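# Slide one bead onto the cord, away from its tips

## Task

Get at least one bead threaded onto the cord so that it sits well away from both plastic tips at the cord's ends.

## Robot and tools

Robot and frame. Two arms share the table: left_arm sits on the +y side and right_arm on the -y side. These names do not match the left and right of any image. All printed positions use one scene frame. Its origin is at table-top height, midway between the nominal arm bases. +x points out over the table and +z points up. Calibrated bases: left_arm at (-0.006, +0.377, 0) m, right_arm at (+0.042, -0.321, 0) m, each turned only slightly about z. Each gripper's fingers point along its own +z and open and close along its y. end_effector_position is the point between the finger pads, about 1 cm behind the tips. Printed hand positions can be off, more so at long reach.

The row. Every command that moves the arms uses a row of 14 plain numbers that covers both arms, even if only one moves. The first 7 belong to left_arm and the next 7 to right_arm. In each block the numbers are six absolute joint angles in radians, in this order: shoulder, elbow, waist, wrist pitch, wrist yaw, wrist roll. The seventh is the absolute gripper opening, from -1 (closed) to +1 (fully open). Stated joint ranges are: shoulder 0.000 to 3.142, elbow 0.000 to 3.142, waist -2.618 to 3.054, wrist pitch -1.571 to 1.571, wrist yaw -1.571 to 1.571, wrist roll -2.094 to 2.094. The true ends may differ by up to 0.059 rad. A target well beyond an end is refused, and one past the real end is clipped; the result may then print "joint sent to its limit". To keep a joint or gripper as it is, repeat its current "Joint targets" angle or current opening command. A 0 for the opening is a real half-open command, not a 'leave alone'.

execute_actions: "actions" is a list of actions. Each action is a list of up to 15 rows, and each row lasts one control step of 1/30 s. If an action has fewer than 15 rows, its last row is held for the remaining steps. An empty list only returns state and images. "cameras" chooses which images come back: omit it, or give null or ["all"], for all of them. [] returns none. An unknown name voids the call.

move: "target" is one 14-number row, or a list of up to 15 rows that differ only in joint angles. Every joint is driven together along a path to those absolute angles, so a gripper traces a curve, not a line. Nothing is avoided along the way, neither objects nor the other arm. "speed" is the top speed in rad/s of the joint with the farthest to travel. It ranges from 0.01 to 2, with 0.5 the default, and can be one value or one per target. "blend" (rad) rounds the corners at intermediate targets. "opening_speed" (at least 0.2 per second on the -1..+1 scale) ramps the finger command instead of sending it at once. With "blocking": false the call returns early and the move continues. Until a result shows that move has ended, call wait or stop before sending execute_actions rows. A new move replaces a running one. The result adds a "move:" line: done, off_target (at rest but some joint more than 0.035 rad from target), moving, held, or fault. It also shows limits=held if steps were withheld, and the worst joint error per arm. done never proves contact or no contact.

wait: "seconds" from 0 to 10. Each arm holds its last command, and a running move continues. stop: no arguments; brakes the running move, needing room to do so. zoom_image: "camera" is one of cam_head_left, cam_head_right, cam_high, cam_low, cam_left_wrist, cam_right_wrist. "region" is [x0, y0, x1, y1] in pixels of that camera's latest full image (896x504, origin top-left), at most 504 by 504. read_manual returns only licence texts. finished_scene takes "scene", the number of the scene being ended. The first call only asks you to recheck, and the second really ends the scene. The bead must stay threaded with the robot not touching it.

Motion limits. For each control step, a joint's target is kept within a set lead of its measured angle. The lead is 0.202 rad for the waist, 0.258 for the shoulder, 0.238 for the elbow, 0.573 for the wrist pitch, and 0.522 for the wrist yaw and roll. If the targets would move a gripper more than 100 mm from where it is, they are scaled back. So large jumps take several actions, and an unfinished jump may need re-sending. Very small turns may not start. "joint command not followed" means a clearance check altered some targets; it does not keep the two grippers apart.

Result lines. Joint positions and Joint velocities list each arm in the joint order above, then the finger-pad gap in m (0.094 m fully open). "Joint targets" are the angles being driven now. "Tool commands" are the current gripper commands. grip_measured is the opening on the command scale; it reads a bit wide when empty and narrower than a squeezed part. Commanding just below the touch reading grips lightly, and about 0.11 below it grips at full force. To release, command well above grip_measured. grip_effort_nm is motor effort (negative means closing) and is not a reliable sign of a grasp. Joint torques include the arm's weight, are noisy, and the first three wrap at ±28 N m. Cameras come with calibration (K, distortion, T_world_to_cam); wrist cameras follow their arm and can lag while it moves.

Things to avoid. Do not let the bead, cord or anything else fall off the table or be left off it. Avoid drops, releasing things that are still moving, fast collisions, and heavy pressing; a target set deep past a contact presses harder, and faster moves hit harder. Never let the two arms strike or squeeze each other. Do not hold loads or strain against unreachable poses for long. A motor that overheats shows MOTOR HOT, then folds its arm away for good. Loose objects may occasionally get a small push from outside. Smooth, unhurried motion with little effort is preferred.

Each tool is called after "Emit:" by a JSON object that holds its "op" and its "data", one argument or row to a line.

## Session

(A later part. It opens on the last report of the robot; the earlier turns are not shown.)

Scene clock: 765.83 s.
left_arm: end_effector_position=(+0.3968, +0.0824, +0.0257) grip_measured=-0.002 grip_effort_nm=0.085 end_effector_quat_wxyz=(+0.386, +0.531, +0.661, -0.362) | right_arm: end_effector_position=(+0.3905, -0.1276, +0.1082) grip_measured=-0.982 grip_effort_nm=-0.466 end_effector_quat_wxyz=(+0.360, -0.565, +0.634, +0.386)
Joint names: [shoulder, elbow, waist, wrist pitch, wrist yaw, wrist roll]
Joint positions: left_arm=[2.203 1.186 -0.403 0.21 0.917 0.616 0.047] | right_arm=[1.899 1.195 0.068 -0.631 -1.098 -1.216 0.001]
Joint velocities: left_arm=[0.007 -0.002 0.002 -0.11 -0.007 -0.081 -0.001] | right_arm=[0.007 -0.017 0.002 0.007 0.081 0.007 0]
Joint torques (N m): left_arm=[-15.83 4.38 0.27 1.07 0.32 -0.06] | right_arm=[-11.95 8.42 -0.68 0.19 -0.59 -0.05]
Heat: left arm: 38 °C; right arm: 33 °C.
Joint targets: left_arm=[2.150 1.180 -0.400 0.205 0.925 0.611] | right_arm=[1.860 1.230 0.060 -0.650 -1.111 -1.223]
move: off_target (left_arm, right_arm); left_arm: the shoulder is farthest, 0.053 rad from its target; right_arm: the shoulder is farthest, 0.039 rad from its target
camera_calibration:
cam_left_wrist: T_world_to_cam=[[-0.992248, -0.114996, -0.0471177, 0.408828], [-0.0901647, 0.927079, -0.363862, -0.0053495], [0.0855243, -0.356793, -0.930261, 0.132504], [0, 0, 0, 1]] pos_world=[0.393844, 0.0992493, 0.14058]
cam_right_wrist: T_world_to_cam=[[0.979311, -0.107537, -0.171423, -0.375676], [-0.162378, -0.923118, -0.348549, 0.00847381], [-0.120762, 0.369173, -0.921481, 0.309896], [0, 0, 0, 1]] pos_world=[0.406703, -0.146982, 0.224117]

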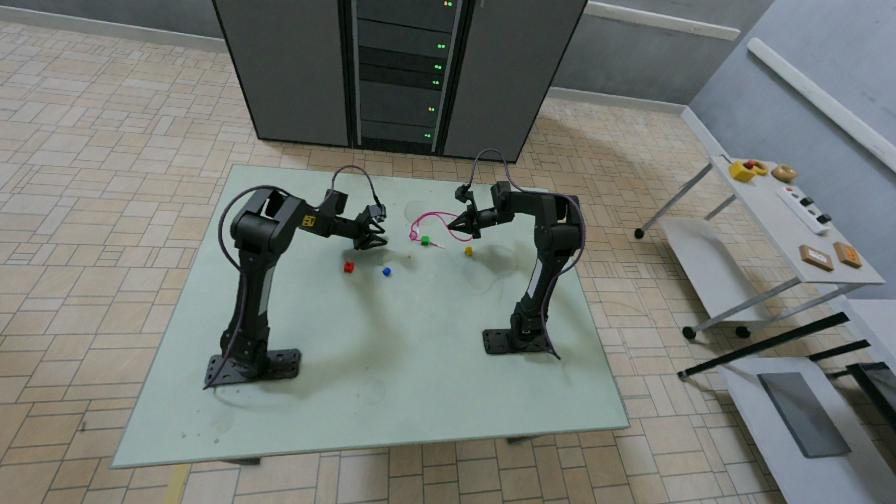

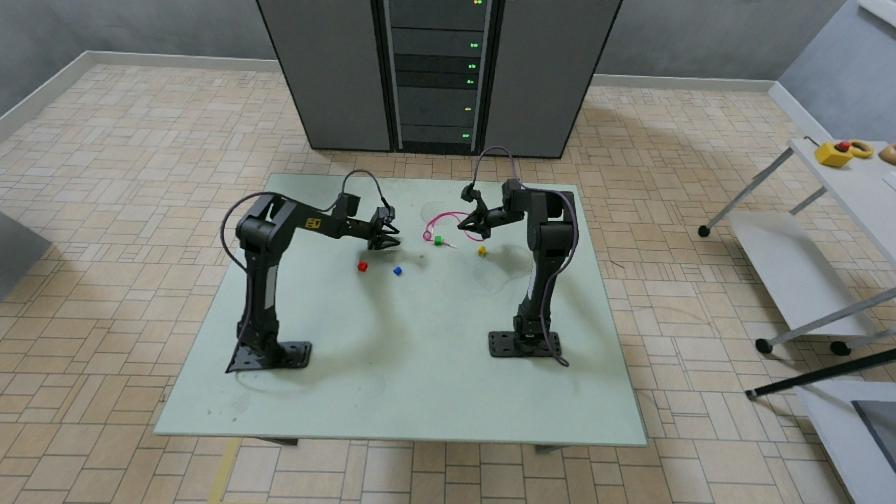

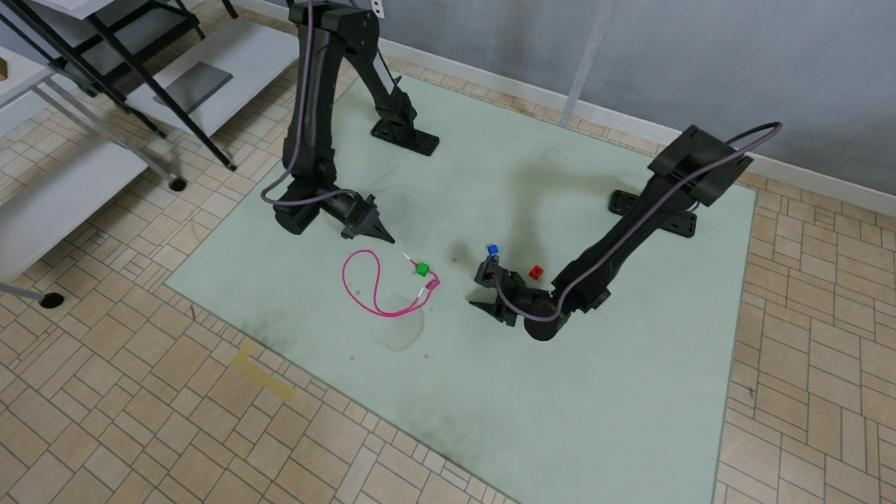

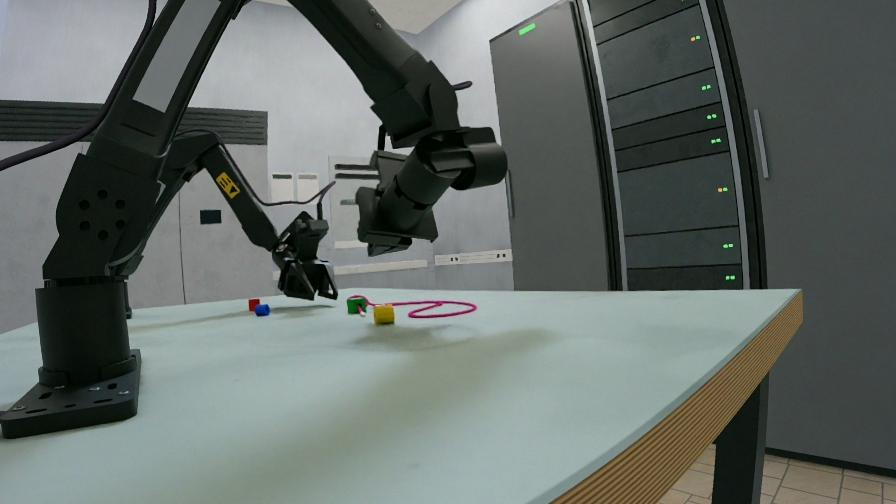

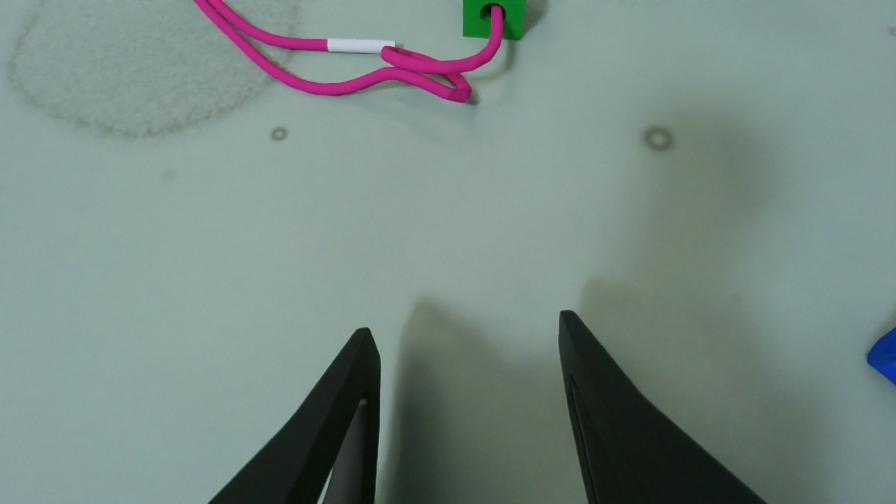

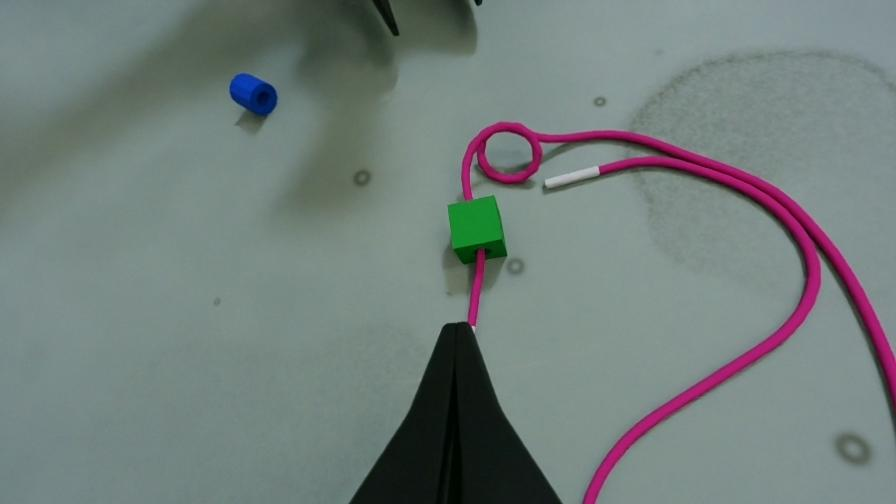

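Emit:
{"op": "move", "data": {
  "target": [2.15,1.18,-0.40,0.205,0.925,0.611,0.0,1.86,1.23,0.06,-0.65,-1.111,-1.223,-0.3],
  "opening_speed": 1,
  "cameras": ["cam_right_wrist"]
}}

Emit:
{"op": "move", "data": {
  "target": [
    [2.15,1.18,-0.40,0.205,0.925,0.611,0.0,2.06,1.105,0.104,-0.319,-1.111,-1.223,-0.3],
    [2.15,1.18,-0.40,0.205,0.925,0.611,0.0,2.11,1.085,0.104,-0.305,-1.111,-1.223,-0.3]
  ],
  "speed": 0.15,
  "cameras": ["cam_right_wrist"]
}}

Scene clock: 782.17 s.
left_arm: end_effector_position=(+0.3968, +0.0824, +0.0257) grip_measured=-0.002 grip_effort_nm=0.085 end_effector_quat_wxyz=(+0.386, +0.531, +0.661, -0.362) | right_arm: end_effector_position=(+0.3903, -0.1276, +0.1082) grip_measured=-0.303 grip_effort_nm=0.120 end_effector_quat_wxyz=(+0.360, -0.565, +0.634, +0.386)
Joint names: [shoulder, elbow, waist, wrist pitch, wrist yaw, wrist roll]
Joint positions: left_arm=[2.203 1.186 -0.403 0.21 0.917 0.616 0.047] | right_arm=[1.899 1.195 0.068 -0.632 -1.098 -1.216 0.033]
Joint velocities: left_arm=[0.002 -0.002 0.007 0.037 0.037 -0.007 0] | right_arm=[-0.007 -0.002 0.002 -0.007 -0.007 0.007 0.001]
Joint torques (N m): left_arm=[-15.82 4.38 0.25 1.07 0.32 -0.05] | right_arm=[-11.93 8.42 -0.69 0.21 -0.58 -0.07]
Heat: left arm: 39 °C; right arm: 35 °C.
Joint targets: left_arm=[2.150 1.180 -0.400 0.205 0.925 0.611] | right_arm=[1.860 1.230 0.060 -0.650 -1.111 -1.223]
move: off_target (left_arm, right_arm); left_arm: the shoulder is farthest, 0.053 rad from its target; right_arm: the shoulder is farthest, 0.039 rad from its target
camera_calibration:
cam_right_wrist: T_world_to_cam=[[0.979115, -0.107556, -0.172527, -0.375326], [-0.162775, -0.923156, -0.348263, 0.00853679], [-0.121812, 0.369073, -0.921383, 0.310231], [0, 0, 0, 1]] pos_world=[0.406667, -0.146985, 0.22406]
Images, in order (width x height): cam_right_wrist 896x504.

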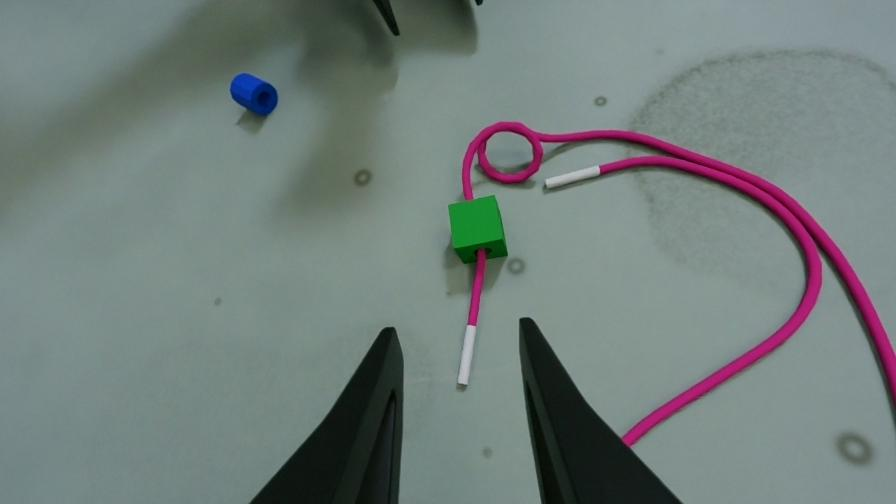

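Scene clock: 785.17 s.
left_arm: end_effector_position=(+0.3968, +0.0824, +0.0257) grip_measured=-0.002 grip_effort_nm=0.085 end_effector_quat_wxyz=(+0.386, +0.531, +0.661, -0.362) | right_arm: end_effector_position=(+0.3926, -0.1172, +0.0274) grip_measured=-0.303 grip_effort_nm=0.120 end_effector_quat_wxyz=(+0.361, -0.577, +0.623, +0.386)
Joint names: [shoulder, elbow, waist, wrist pitch, wrist yaw, wrist roll]
Joint positions: left_arm=[2.203 1.186 -0.403 0.21 0.917 0.616 0.047] | right_arm=[2.095 1.099 0.096 -0.322 -1.098 -1.216 0.033]
Joint velocities: left_arm=[-0.017 0.007 -0.002 -0.022 -0.081 0.007 0] | right_arm=[0.002 -0.007 -0.002 0.007 0.007 -0.037 0]
Joint torques (N m): left_arm=[-15.83 4.38 0.25 1.07 0.32 -0.06] | right_arm=[-8.44 3.67 0.69 0.58 -0.56 -0.04]
Heat: left arm: 39 °C; right arm: 35 °C.
Joint targets: left_arm=[2.150 1.180 -0.400 0.205 0.925 0.611] | right_arm=[2.110 1.085 0.104 -0.305 -1.111 -1.223]
move: off_target (left_arm); left_arm: the shoulder is farthest, 0.053 rad from its target
camera_calibration:
cam_right_wrist: T_world_to_cam=[[0.984741, -0.0800923, -0.154504, -0.389828], [-0.130714, -0.926513, -0.352828, -0.0224168], [-0.114891, 0.36764, -0.922844, 0.229403], [0, 0, 0, 1]] pos_world=[0.407305, -0.136329, 0.143564]
Images, in order (width x height): cam_right_wrist 896x504.

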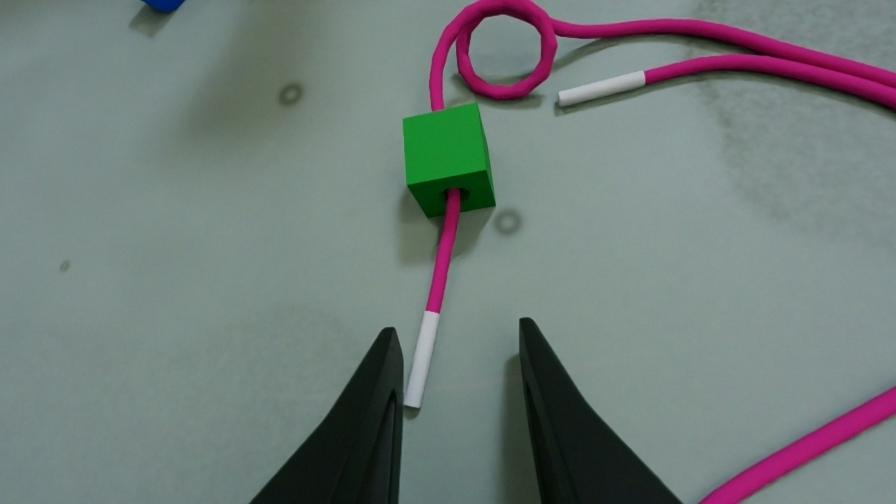

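Emit:
{"op": "move", "data": {
  "target": [2.15,1.18,-0.40,0.205,0.925,0.611,0.0,2.105,1.039,0.124,-0.268,-1.111,-1.223,-0.3],
  "speed": 0.1,
  "cameras": ["cam_right_wrist"]
}}

Scene clock: 794.30 s.
left_arm: end_effector_position=(+0.3968, +0.0824, +0.0257) grip_measured=-0.002 grip_effort_nm=0.085 end_effector_quat_wxyz=(+0.386, +0.531, +0.661, -0.362) | right_arm: end_effector_position=(+0.3841, -0.1087, +0.0265) grip_measured=-0.303 grip_effort_nm=0.115 end_effector_quat_wxyz=(-0.369, +0.584, -0.605, -0.395)
Joint names: [shoulder, elbow, waist, wrist pitch, wrist yaw, wrist roll]
Joint positions: left_arm=[2.203 1.186 -0.403 0.21 0.917 0.616 0.047] | right_arm=[2.095 1.067 0.115 -0.271 -1.125 -1.221 0.033]
Joint velocities: left_arm=[-0.007 0.002 0.002 0.037 -0.066 -0.051 0] | right_arm=[-0.017 -0.007 -0.027 -0.066 -0.081 -0.007 0]
Joint torques (N m): left_arm=[-15.83 4.38 0.25 1.08 0.32 -0.06] | right_arm=[-8.68 2.62 0.72 0.45 -0.35 0]
Heat: left arm: 39 °C; right arm: 33 °C.
Joint targets: left_arm=[2.150 1.180 -0.400 0.205 0.925 0.611] | right_arm=[2.105 1.039 0.124 -0.268 -1.111 -1.223]
move: off_target (left_arm); left_arm: the shoulder is farthest, 0.053 rad from its target
camera_calibration:
cam_right_wrist: T_world_to_cam=[[0.989377, -0.047653, -0.137341, -0.379677], [-0.0972107, -0.919322, -0.38131, -0.0273501], [-0.10809, 0.39061, -0.914188, 0.224103], [0, 0, 0, 1]] pos_world=[0.397208, -0.130773, 0.142298]
Images, in order (width x height): cam_right_wrist 896x504.

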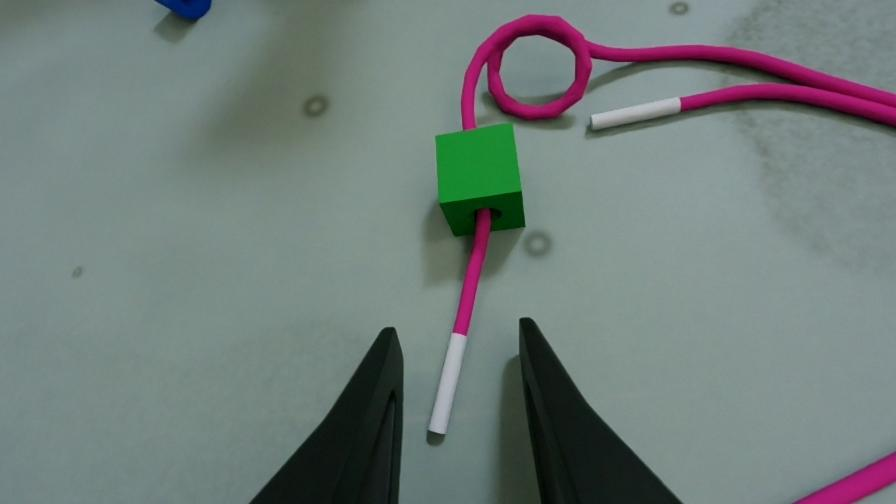

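Emit:
{"op": "move", "data": {
  "target": [2.15,1.18,-0.40,0.205,0.925,0.611,0.0,2.14,1.042,0.130,-0.248,-1.111,-1.223,-0.3],
  "speed": 0.06,
  "cameras": ["cam_right_wrist"]
}}

Scene clock: 800.13 s.
left_arm: end_effector_position=(+0.3968, +0.0824, +0.0257) grip_measured=-0.002 grip_effort_nm=0.081 end_effector_quat_wxyz=(+0.386, +0.531, +0.661, -0.362) | right_arm: end_effector_position=(+0.3846, -0.1068, +0.0263) grip_measured=-0.303 grip_effort_nm=0.120 end_effector_quat_wxyz=(-0.373, +0.587, -0.601, -0.394)
Joint names: [shoulder, elbow, waist, wrist pitch, wrist yaw, wrist roll]
Joint positions: left_arm=[2.203 1.186 -0.403 0.21 0.917 0.616 0.047] | right_arm=[2.099 1.066 0.12 -0.257 -1.128 -1.221 0.033]
Joint velocities: left_arm=[0.012 -0.007 0.022 0.051 -0.007 0.007 0] | right_arm=[-0.007 -0.002 0.002 0.007 0.022 -0.007 -0.001]
Joint torques (N m): left_arm=[-15.83 4.38 0.25 1.07 0.33 -0.06] | right_arm=[-6.28 2.78 0.94 0.55 -0.3 -0.02]
Heat: left arm: 40 °C; right arm: 33 °C.
Joint targets: left_arm=[2.150 1.180 -0.400 0.205 0.925 0.611] | right_arm=[2.140 1.042 0.130 -0.248 -1.111 -1.223]
move: off_target (left_arm, right_arm); left_arm: the shoulder is farthest, 0.053 rad from its target; right_arm: the shoulder is farthest, 0.041 rad from its target
camera_calibration:
cam_right_wrist: T_world_to_cam=[[0.990895, -0.0419386, -0.127935, -0.380285], [-0.0887642, -0.917973, -0.386582, -0.0285951], [-0.101229, 0.394419, -0.913338, 0.220982], [0, 0, 0, 1]] pos_world=[0.396655, -0.129358, 0.142125]
Images, in order (width x height): cam_right_wrist 896x504.

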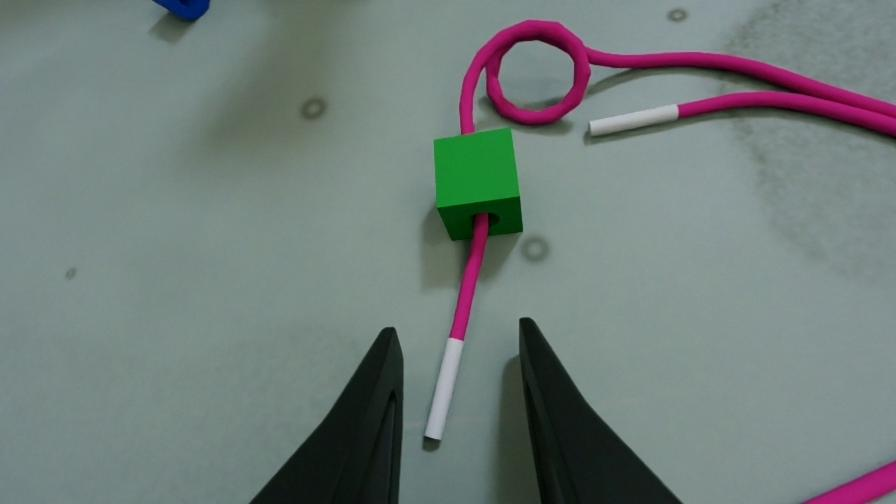

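Emit:
{"op": "move", "data": {
  "target": [2.15,1.18,-0.40,0.205,0.925,0.611,0.0,2.14,1.042,0.130,-0.248,-1.111,-1.223,-0.99],
  "opening_speed": 0.3,
  "cameras": ["cam_right_wrist"]
}}

Emit:
{"op": "zoom_image", "data": {
  "camera": "cam_right_wrist",
  "region": [380, 220, 560, 400]
}}

Scene clock: 809.13 s.
left_arm: end_effector_position=(+0.3968, +0.0824, +0.0257) grip_measured=-0.002 grip_effort_nm=0.085 end_effector_quat_wxyz=(+0.386, +0.531, +0.661, -0.362) | right_arm: end_effector_position=(+0.3857, -0.1045, +0.0241) grip_measured=-0.919 grip_effort_nm=-1.043 end_effector_quat_wxyz=(-0.378, +0.592, -0.594, -0.391)
Joint names: [shoulder, elbow, waist, wrist pitch, wrist yaw, wrist roll]
Joint positions: left_arm=[2.203 1.186 -0.403 0.21 0.917 0.616 0.047] | right_arm=[2.109 1.066 0.125 -0.233 -1.13 -1.226 0.004]
Joint velocities: left_arm=[-0.012 0.002 -0.002 0.037 0.007 -0.022 -0.001] | right_arm=[0.017 0.012 0.002 -0.022 -0.022 0.022 -0.001]
Joint torques (N m): left_arm=[-15.84 4.38 0.24 1.07 0.32 -0.05] | right_arm=[-7.12 2.8 0.47 0.34 -0.28 0.05]
Heat: left arm: 40 °C; right arm: 31 °C.
Joint targets: left_arm=[2.150 1.180 -0.400 0.205 0.925 0.611] | right_arm=[2.140 1.042 0.130 -0.248 -1.111 -1.223]
move: off_target (left_arm); left_arm: the shoulder is farthest, 0.053 rad from its target
camera_calibration:
cam_right_wrist: T_world_to_cam=[[0.993406, -0.0333066, -0.109703, -0.382075], [-0.0740049, -0.917109, -0.391706, -0.0326988], [-0.087563, 0.397242, -0.913527, 0.213185], [0, 0, 0, 1]] pos_world=[0.395803, -0.1274, 0.140027]
Images, in order (width x height): cam_right_wrist 896x504.

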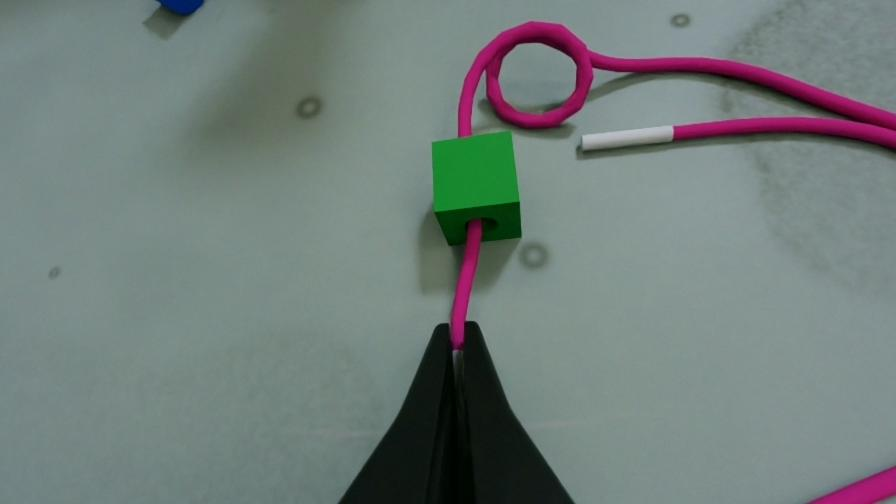

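Scaled by 2.800 from the camera's 896x504 image, which has a finer 1280x720 frame.

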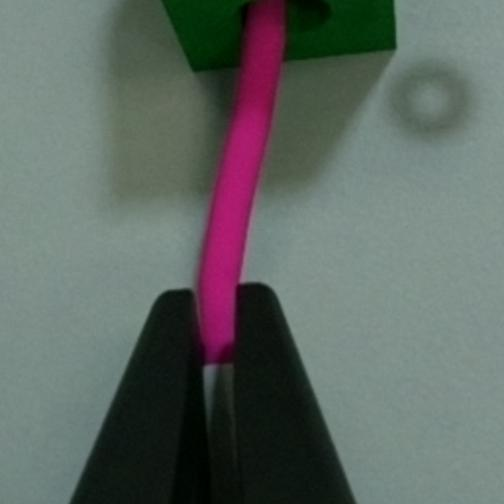

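Gripped. Lift.

Emit:
{"op": "move", "data": {
  "target": [2.15,1.18,-0.40,0.205,0.925,0.611,0.0,1.86,1.23,0.08,-0.62,-1.111,-1.223,-0.99],
  "speed": 0.1
}}

Scene clock: 817.23 s.
left_arm: end_effector_position=(+0.3968, +0.0824, +0.0257) grip_measured=-0.002 grip_effort_nm=0.085 end_effector_quat_wxyz=(+0.386, +0.531, +0.661, -0.362) | right_arm: end_effector_position=(+0.3909, -0.1200, +0.1094) grip_measured=-0.919 grip_effort_nm=-1.053 end_effector_quat_wxyz=(+0.368, -0.580, +0.619, +0.380)
Joint names: [shoulder, elbow, waist, wrist pitch, wrist yaw, wrist roll]
Joint positions: left_arm=[2.203 1.186 -0.403 0.21 0.917 0.616 0.047] | right_arm=[1.899 1.195 0.089 -0.601 -1.097 -1.226 0.004]
Joint velocities: left_arm=[-0.002 -0.002 0.002 -0.022 -0.022 0.007 0] | right_arm=[0.012 0.002 -0.012 -0.051 -0.007 -0.007 -0.001]
Joint torques (N m): left_arm=[-15.83 4.38 0.25 1.07 0.32 -0.05] | right_arm=[-11.97 8.38 -0.75 0.27 -0.59 0.05]
Heat: left arm: 40 °C; right arm: 32 °C.
Joint targets: left_arm=[2.150 1.180 -0.400 0.205 0.925 0.611] | right_arm=[1.860 1.230 0.080 -0.620 -1.111 -1.223]
move: off_target (left_arm, right_arm); left_arm: the shoulder is farthest, 0.053 rad from its target; right_arm: the shoulder is farthest, 0.039 rad from its target
camera_calibration:
cam_left_wrist: T_world_to_cam=[[-0.992248, -0.114996, -0.0471177, 0.408828], [-0.0901647, 0.927079, -0.363862, -0.0053495], [0.0855243, -0.356793, -0.930261, 0.132504], [0, 0, 0, 1]] pos_world=[0.393844, 0.0992493, 0.14058]
cam_right_wrist: T_world_to_cam=[[0.987659, -0.0826533, -0.133036, -0.379474], [-0.125517, -0.925756, -0.35668, 0.00215983], [-0.0936778, 0.368977, -0.924706, 0.297972], [0, 0, 0, 1]] pos_world=[0.402975, -0.13931, 0.225823]

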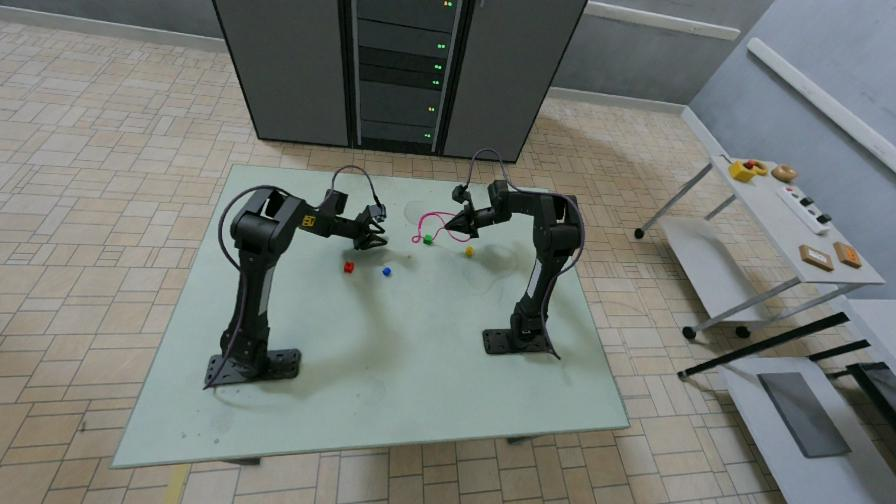

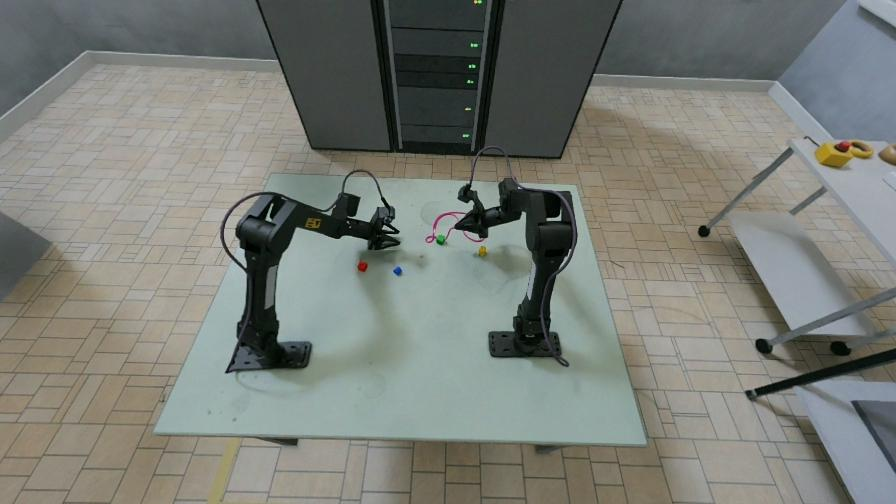

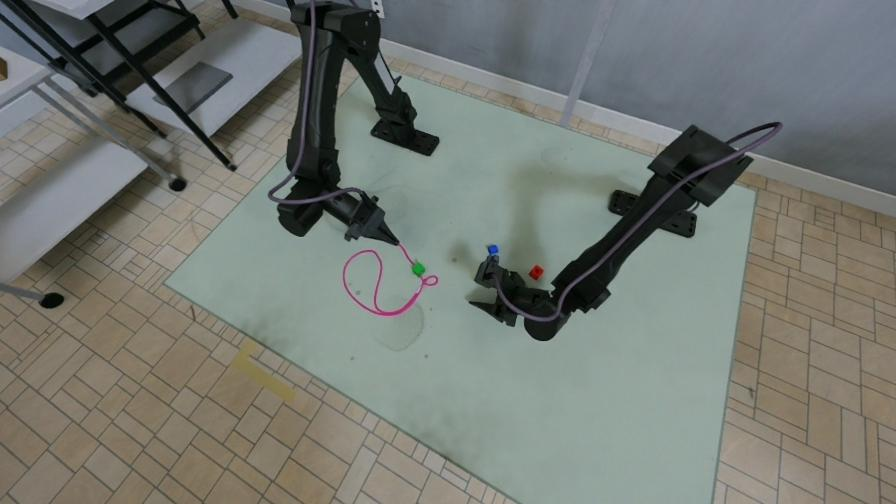

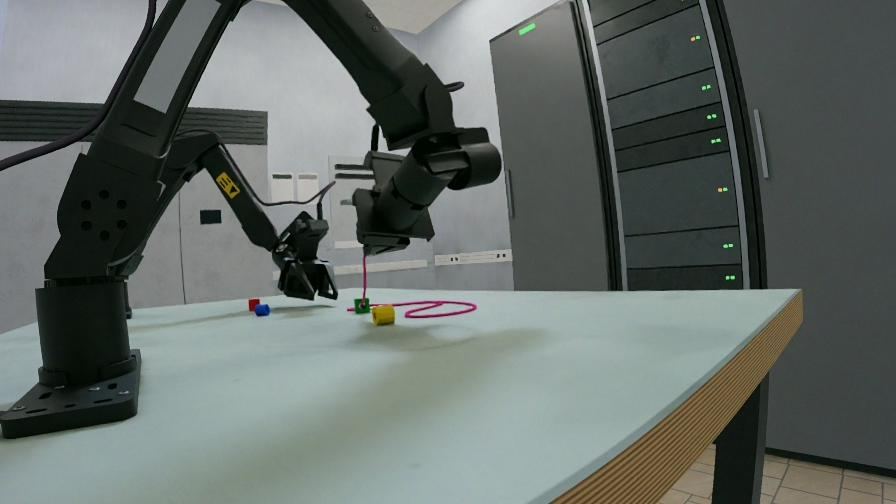

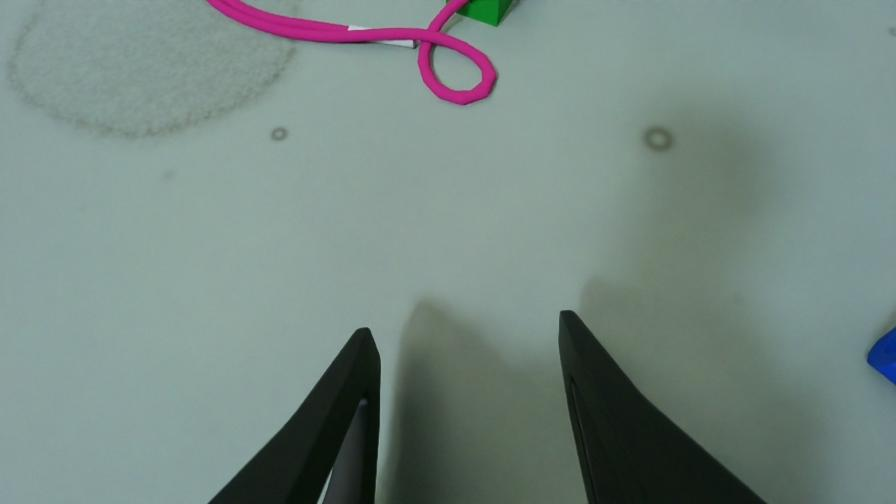

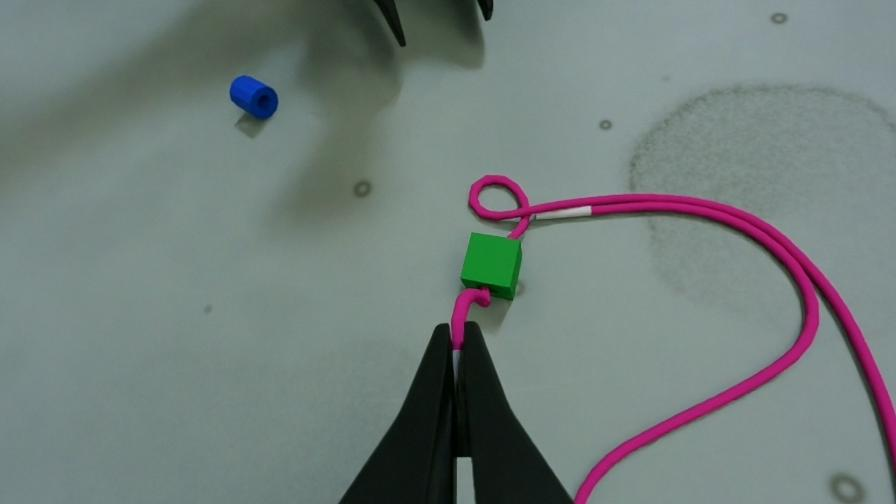

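Emit:
{"op": "move", "data": {
  "target": [2.15,1.18,-0.40,0.205,0.925,0.611,0.0,2.06,1.09,0.04,-0.30,-1.111,-1.223,-0.99],
  "speed": 0.12,
  "cameras": ["cam_right_wrist"]
}}

Emit:
{"op": "move", "data": {
  "target": [2.15,1.18,-0.40,0.205,0.925,0.611,0.0,2.06,1.09,0.04,-0.30,-1.111,-1.223,-0.2],
  "opening_speed": 0.6,
  "cameras": ["cam_right_wrist"]
}}

Emit:
{"op": "move", "data": {
  "target": [2.15,1.18,-0.40,0.205,0.925,0.611,0.0,1.82,1.20,-0.05,-0.65,-1.111,-1.223,-0.2],
  "speed": 0.2,
  "cameras": ["cam_right_wrist","cam_high"]
}}

Scene clock: 831.07 s.
left_arm: end_effector_position=(+0.3968, +0.0824, +0.0257) grip_measured=-0.002 grip_effort_nm=0.090 end_effector_quat_wxyz=(+0.386, +0.531, +0.661, -0.362) | right_arm: end_effector_position=(+0.4087, -0.1334, +0.0472) grip_measured=-0.919 grip_effort_nm=-1.057 end_effector_quat_wxyz=(+0.392, -0.576, +0.621, +0.359)
Joint names: [shoulder, elbow, waist, wrist pitch, wrist yaw, wrist roll]
Joint positions: left_arm=[2.203 1.186 -0.403 0.21 0.917 0.616 0.047] | right_arm=[2.044 1.105 0.049 -0.317 -1.097 -1.226 0.004]
Joint velocities: left_arm=[-0.002 0.007 0.007 0.007 -0.007 -0.007 -0.001] | right_arm=[-0.017 -0.012 -0.012 0.066 -0.081 0.007 0]
Joint torques (N m): left_arm=[-15.84 4.38 0.25 1.07 0.32 -0.06] | right_arm=[-8.25 3.9 -0.81 0.7 -0.58 0.03]
Heat: left arm: 40 °C; right arm: 34 °C.
Joint targets: left_arm=[2.150 1.180 -0.400 0.205 0.925 0.611] | right_arm=[2.060 1.090 0.040 -0.300 -1.111 -1.223]
move: off_target (left_arm); left_arm: the shoulder is farthest, 0.053 rad from its target
camera_calibration:
cam_right_wrist: T_world_to_cam=[[0.988897, -0.121876, -0.085019, -0.414453], [-0.144812, -0.918747, -0.367333, -0.0208942], [-0.0333418, 0.375566, -0.926196, 0.223343], [0, 0, 0, 1]] pos_world=[0.414272, -0.153589, 0.163948]
Images, in order (width x height): cam_right_wrist 896x504.

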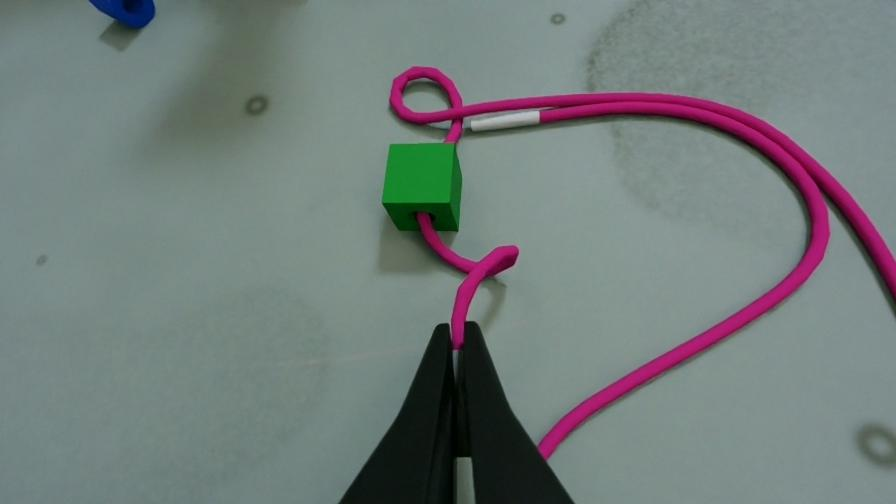

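Scene clock: 832.60 s.
left_arm: end_effector_position=(+0.3968, +0.0824, +0.0257) grip_measured=-0.002 grip_effort_nm=0.090 end_effector_quat_wxyz=(+0.386, +0.531, +0.661, -0.362) | right_arm: end_effector_position=(+0.4088, -0.1334, +0.0472) grip_measured=-0.203 grip_effort_nm=0.125 end_effector_quat_wxyz=(+0.393, -0.576, +0.621, +0.359)
Joint names: [shoulder, elbow, waist, wrist pitch, wrist yaw, wrist roll]
Joint positions: left_arm=[2.203 1.186 -0.403 0.21 0.917 0.616 0.047] | right_arm=[2.044 1.105 0.049 -0.316 -1.097 -1.226 0.037]
Joint velocities: left_arm=[0.007 0.002 -0.017 -0.066 -0.007 -0.037 0] | right_arm=[-0.002 0.002 0.002 -0.081 -0.007 -0.051 0]
Joint torques (N m): left_arm=[-15.83 4.37 0.27 1.07 0.32 -0.06] | right_arm=[-8.2 3.9 -0.73 0.68 -0.59 0.05]
Heat: left arm: 40 °C; right arm: 34 °C.
Joint targets: left_arm=[2.150 1.180 -0.400 0.205 0.925 0.611] | right_arm=[2.060 1.090 0.040 -0.300 -1.111 -1.223]
move: off_target (left_arm); left_arm: the shoulder is farthest, 0.053 rad from its target
camera_calibration:
cam_right_wrist: T_world_to_cam=[[0.988962, -0.121871, -0.0842737, -0.414618], [-0.144532, -0.918726, -0.367496, -0.0209612], [-0.0326372, 0.37562, -0.926199, 0.223096], [0, 0, 0, 1]] pos_world=[0.414293, -0.153587, 0.163987]
Images, in order (width x height): cam_right_wrist 896x504.

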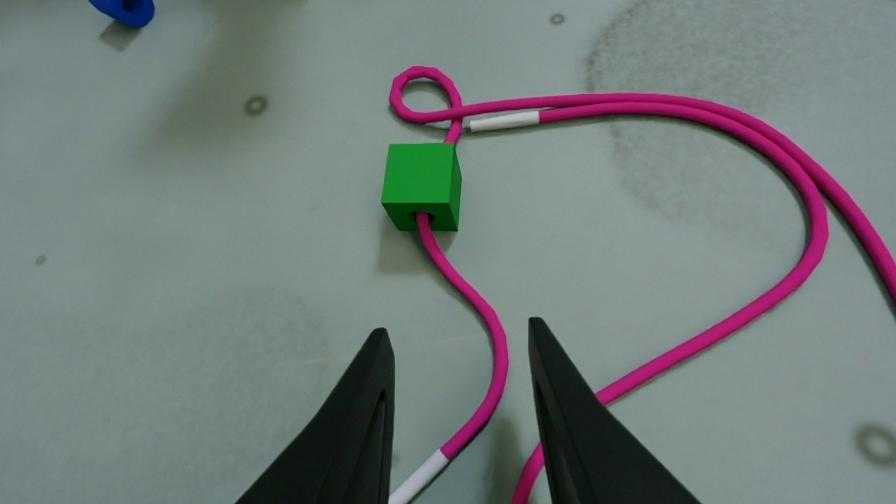

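Scene clock: 835.00 s.
left_arm: end_effector_position=(+0.3968, +0.0824, +0.0257) grip_measured=-0.002 grip_effort_nm=0.090 end_effector_quat_wxyz=(+0.386, +0.531, +0.661, -0.362) | right_arm: end_effector_position=(+0.4027, -0.1673, +0.1156) grip_measured=-0.203 grip_effort_nm=0.125 end_effector_quat_wxyz=(+0.387, -0.535, +0.659, +0.359)
Joint names: [shoulder, elbow, waist, wrist pitch, wrist yaw, wrist roll]
Joint positions: left_arm=[2.203 1.186 -0.403 0.21 0.917 0.616 0.047] | right_arm=[1.855 1.166 -0.042 -0.631 -1.097 -1.226 0.037]
Joint velocities: left_arm=[0.002 0.007 0.012 0.066 -0.051 -0.007 0] | right_arm=[-0.002 0.017 -0.007 -0.051 -0.051 -0.007 0]
Joint torques (N m): left_arm=[-15.83 4.37 0.27 1.08 0.32 -0.06] | right_arm=[-11.25 8.35 -0.66 0.23 -0.59 0.03]
Heat: left arm: 40 °C; right arm: 34 °C.
Joint targets: left_arm=[2.150 1.180 -0.400 0.205 0.925 0.611] | right_arm=[1.820 1.200 -0.050 -0.650 -1.111 -1.223]
move: off_target (left_arm); left_arm: the shoulder is farthest, 0.053 rad from its target
camera_calibration:
cam_right_wrist: T_world_to_cam=[[0.966167, -0.211439, -0.147697, -0.405483], [-0.251163, -0.901504, -0.35243, 0.0161901], [-0.0586322, 0.377602, -0.92411, 0.309468], [0, 0, 0, 1]] pos_world=[0.413976, -0.187995, 0.231799]
Images, in order (width x height): cam_high 896x504, cam_right_wrist 896x504.

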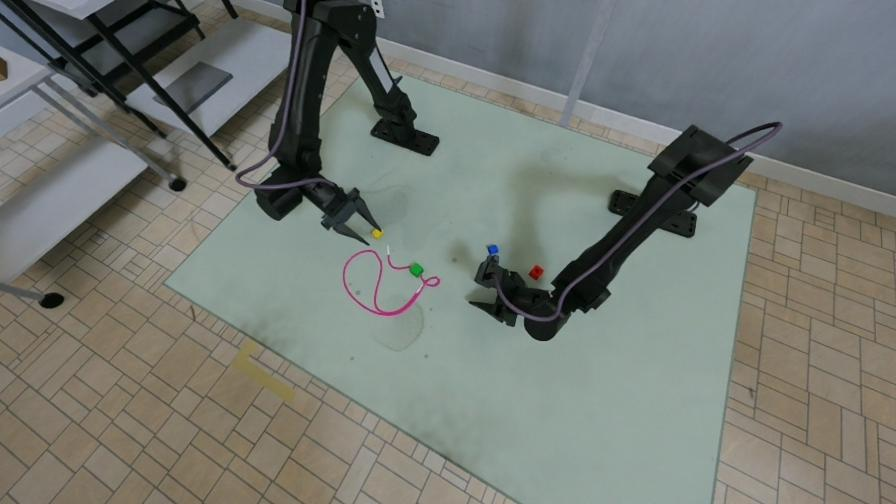

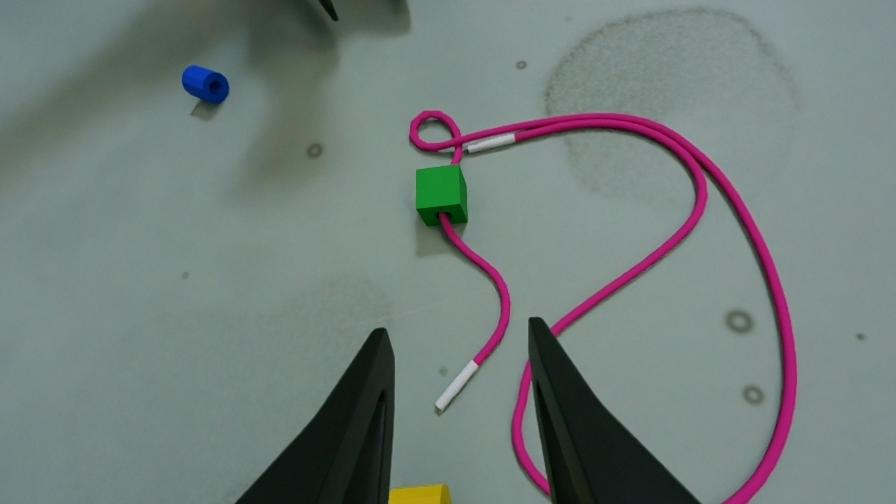

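Excellent: bead well down the cord.

Emit:
{"op": "finished_scene", "data": {
  "scene": 2
}}

This call ended nothing. Check each condition of the task against the scene as it is now, look again where you are not sure, and mend what is not met. Then call finished_scene again.

Emit:
{"op": "finished_scene", "data": {
  "scene": 2
}}

The scene is finished: the task was done.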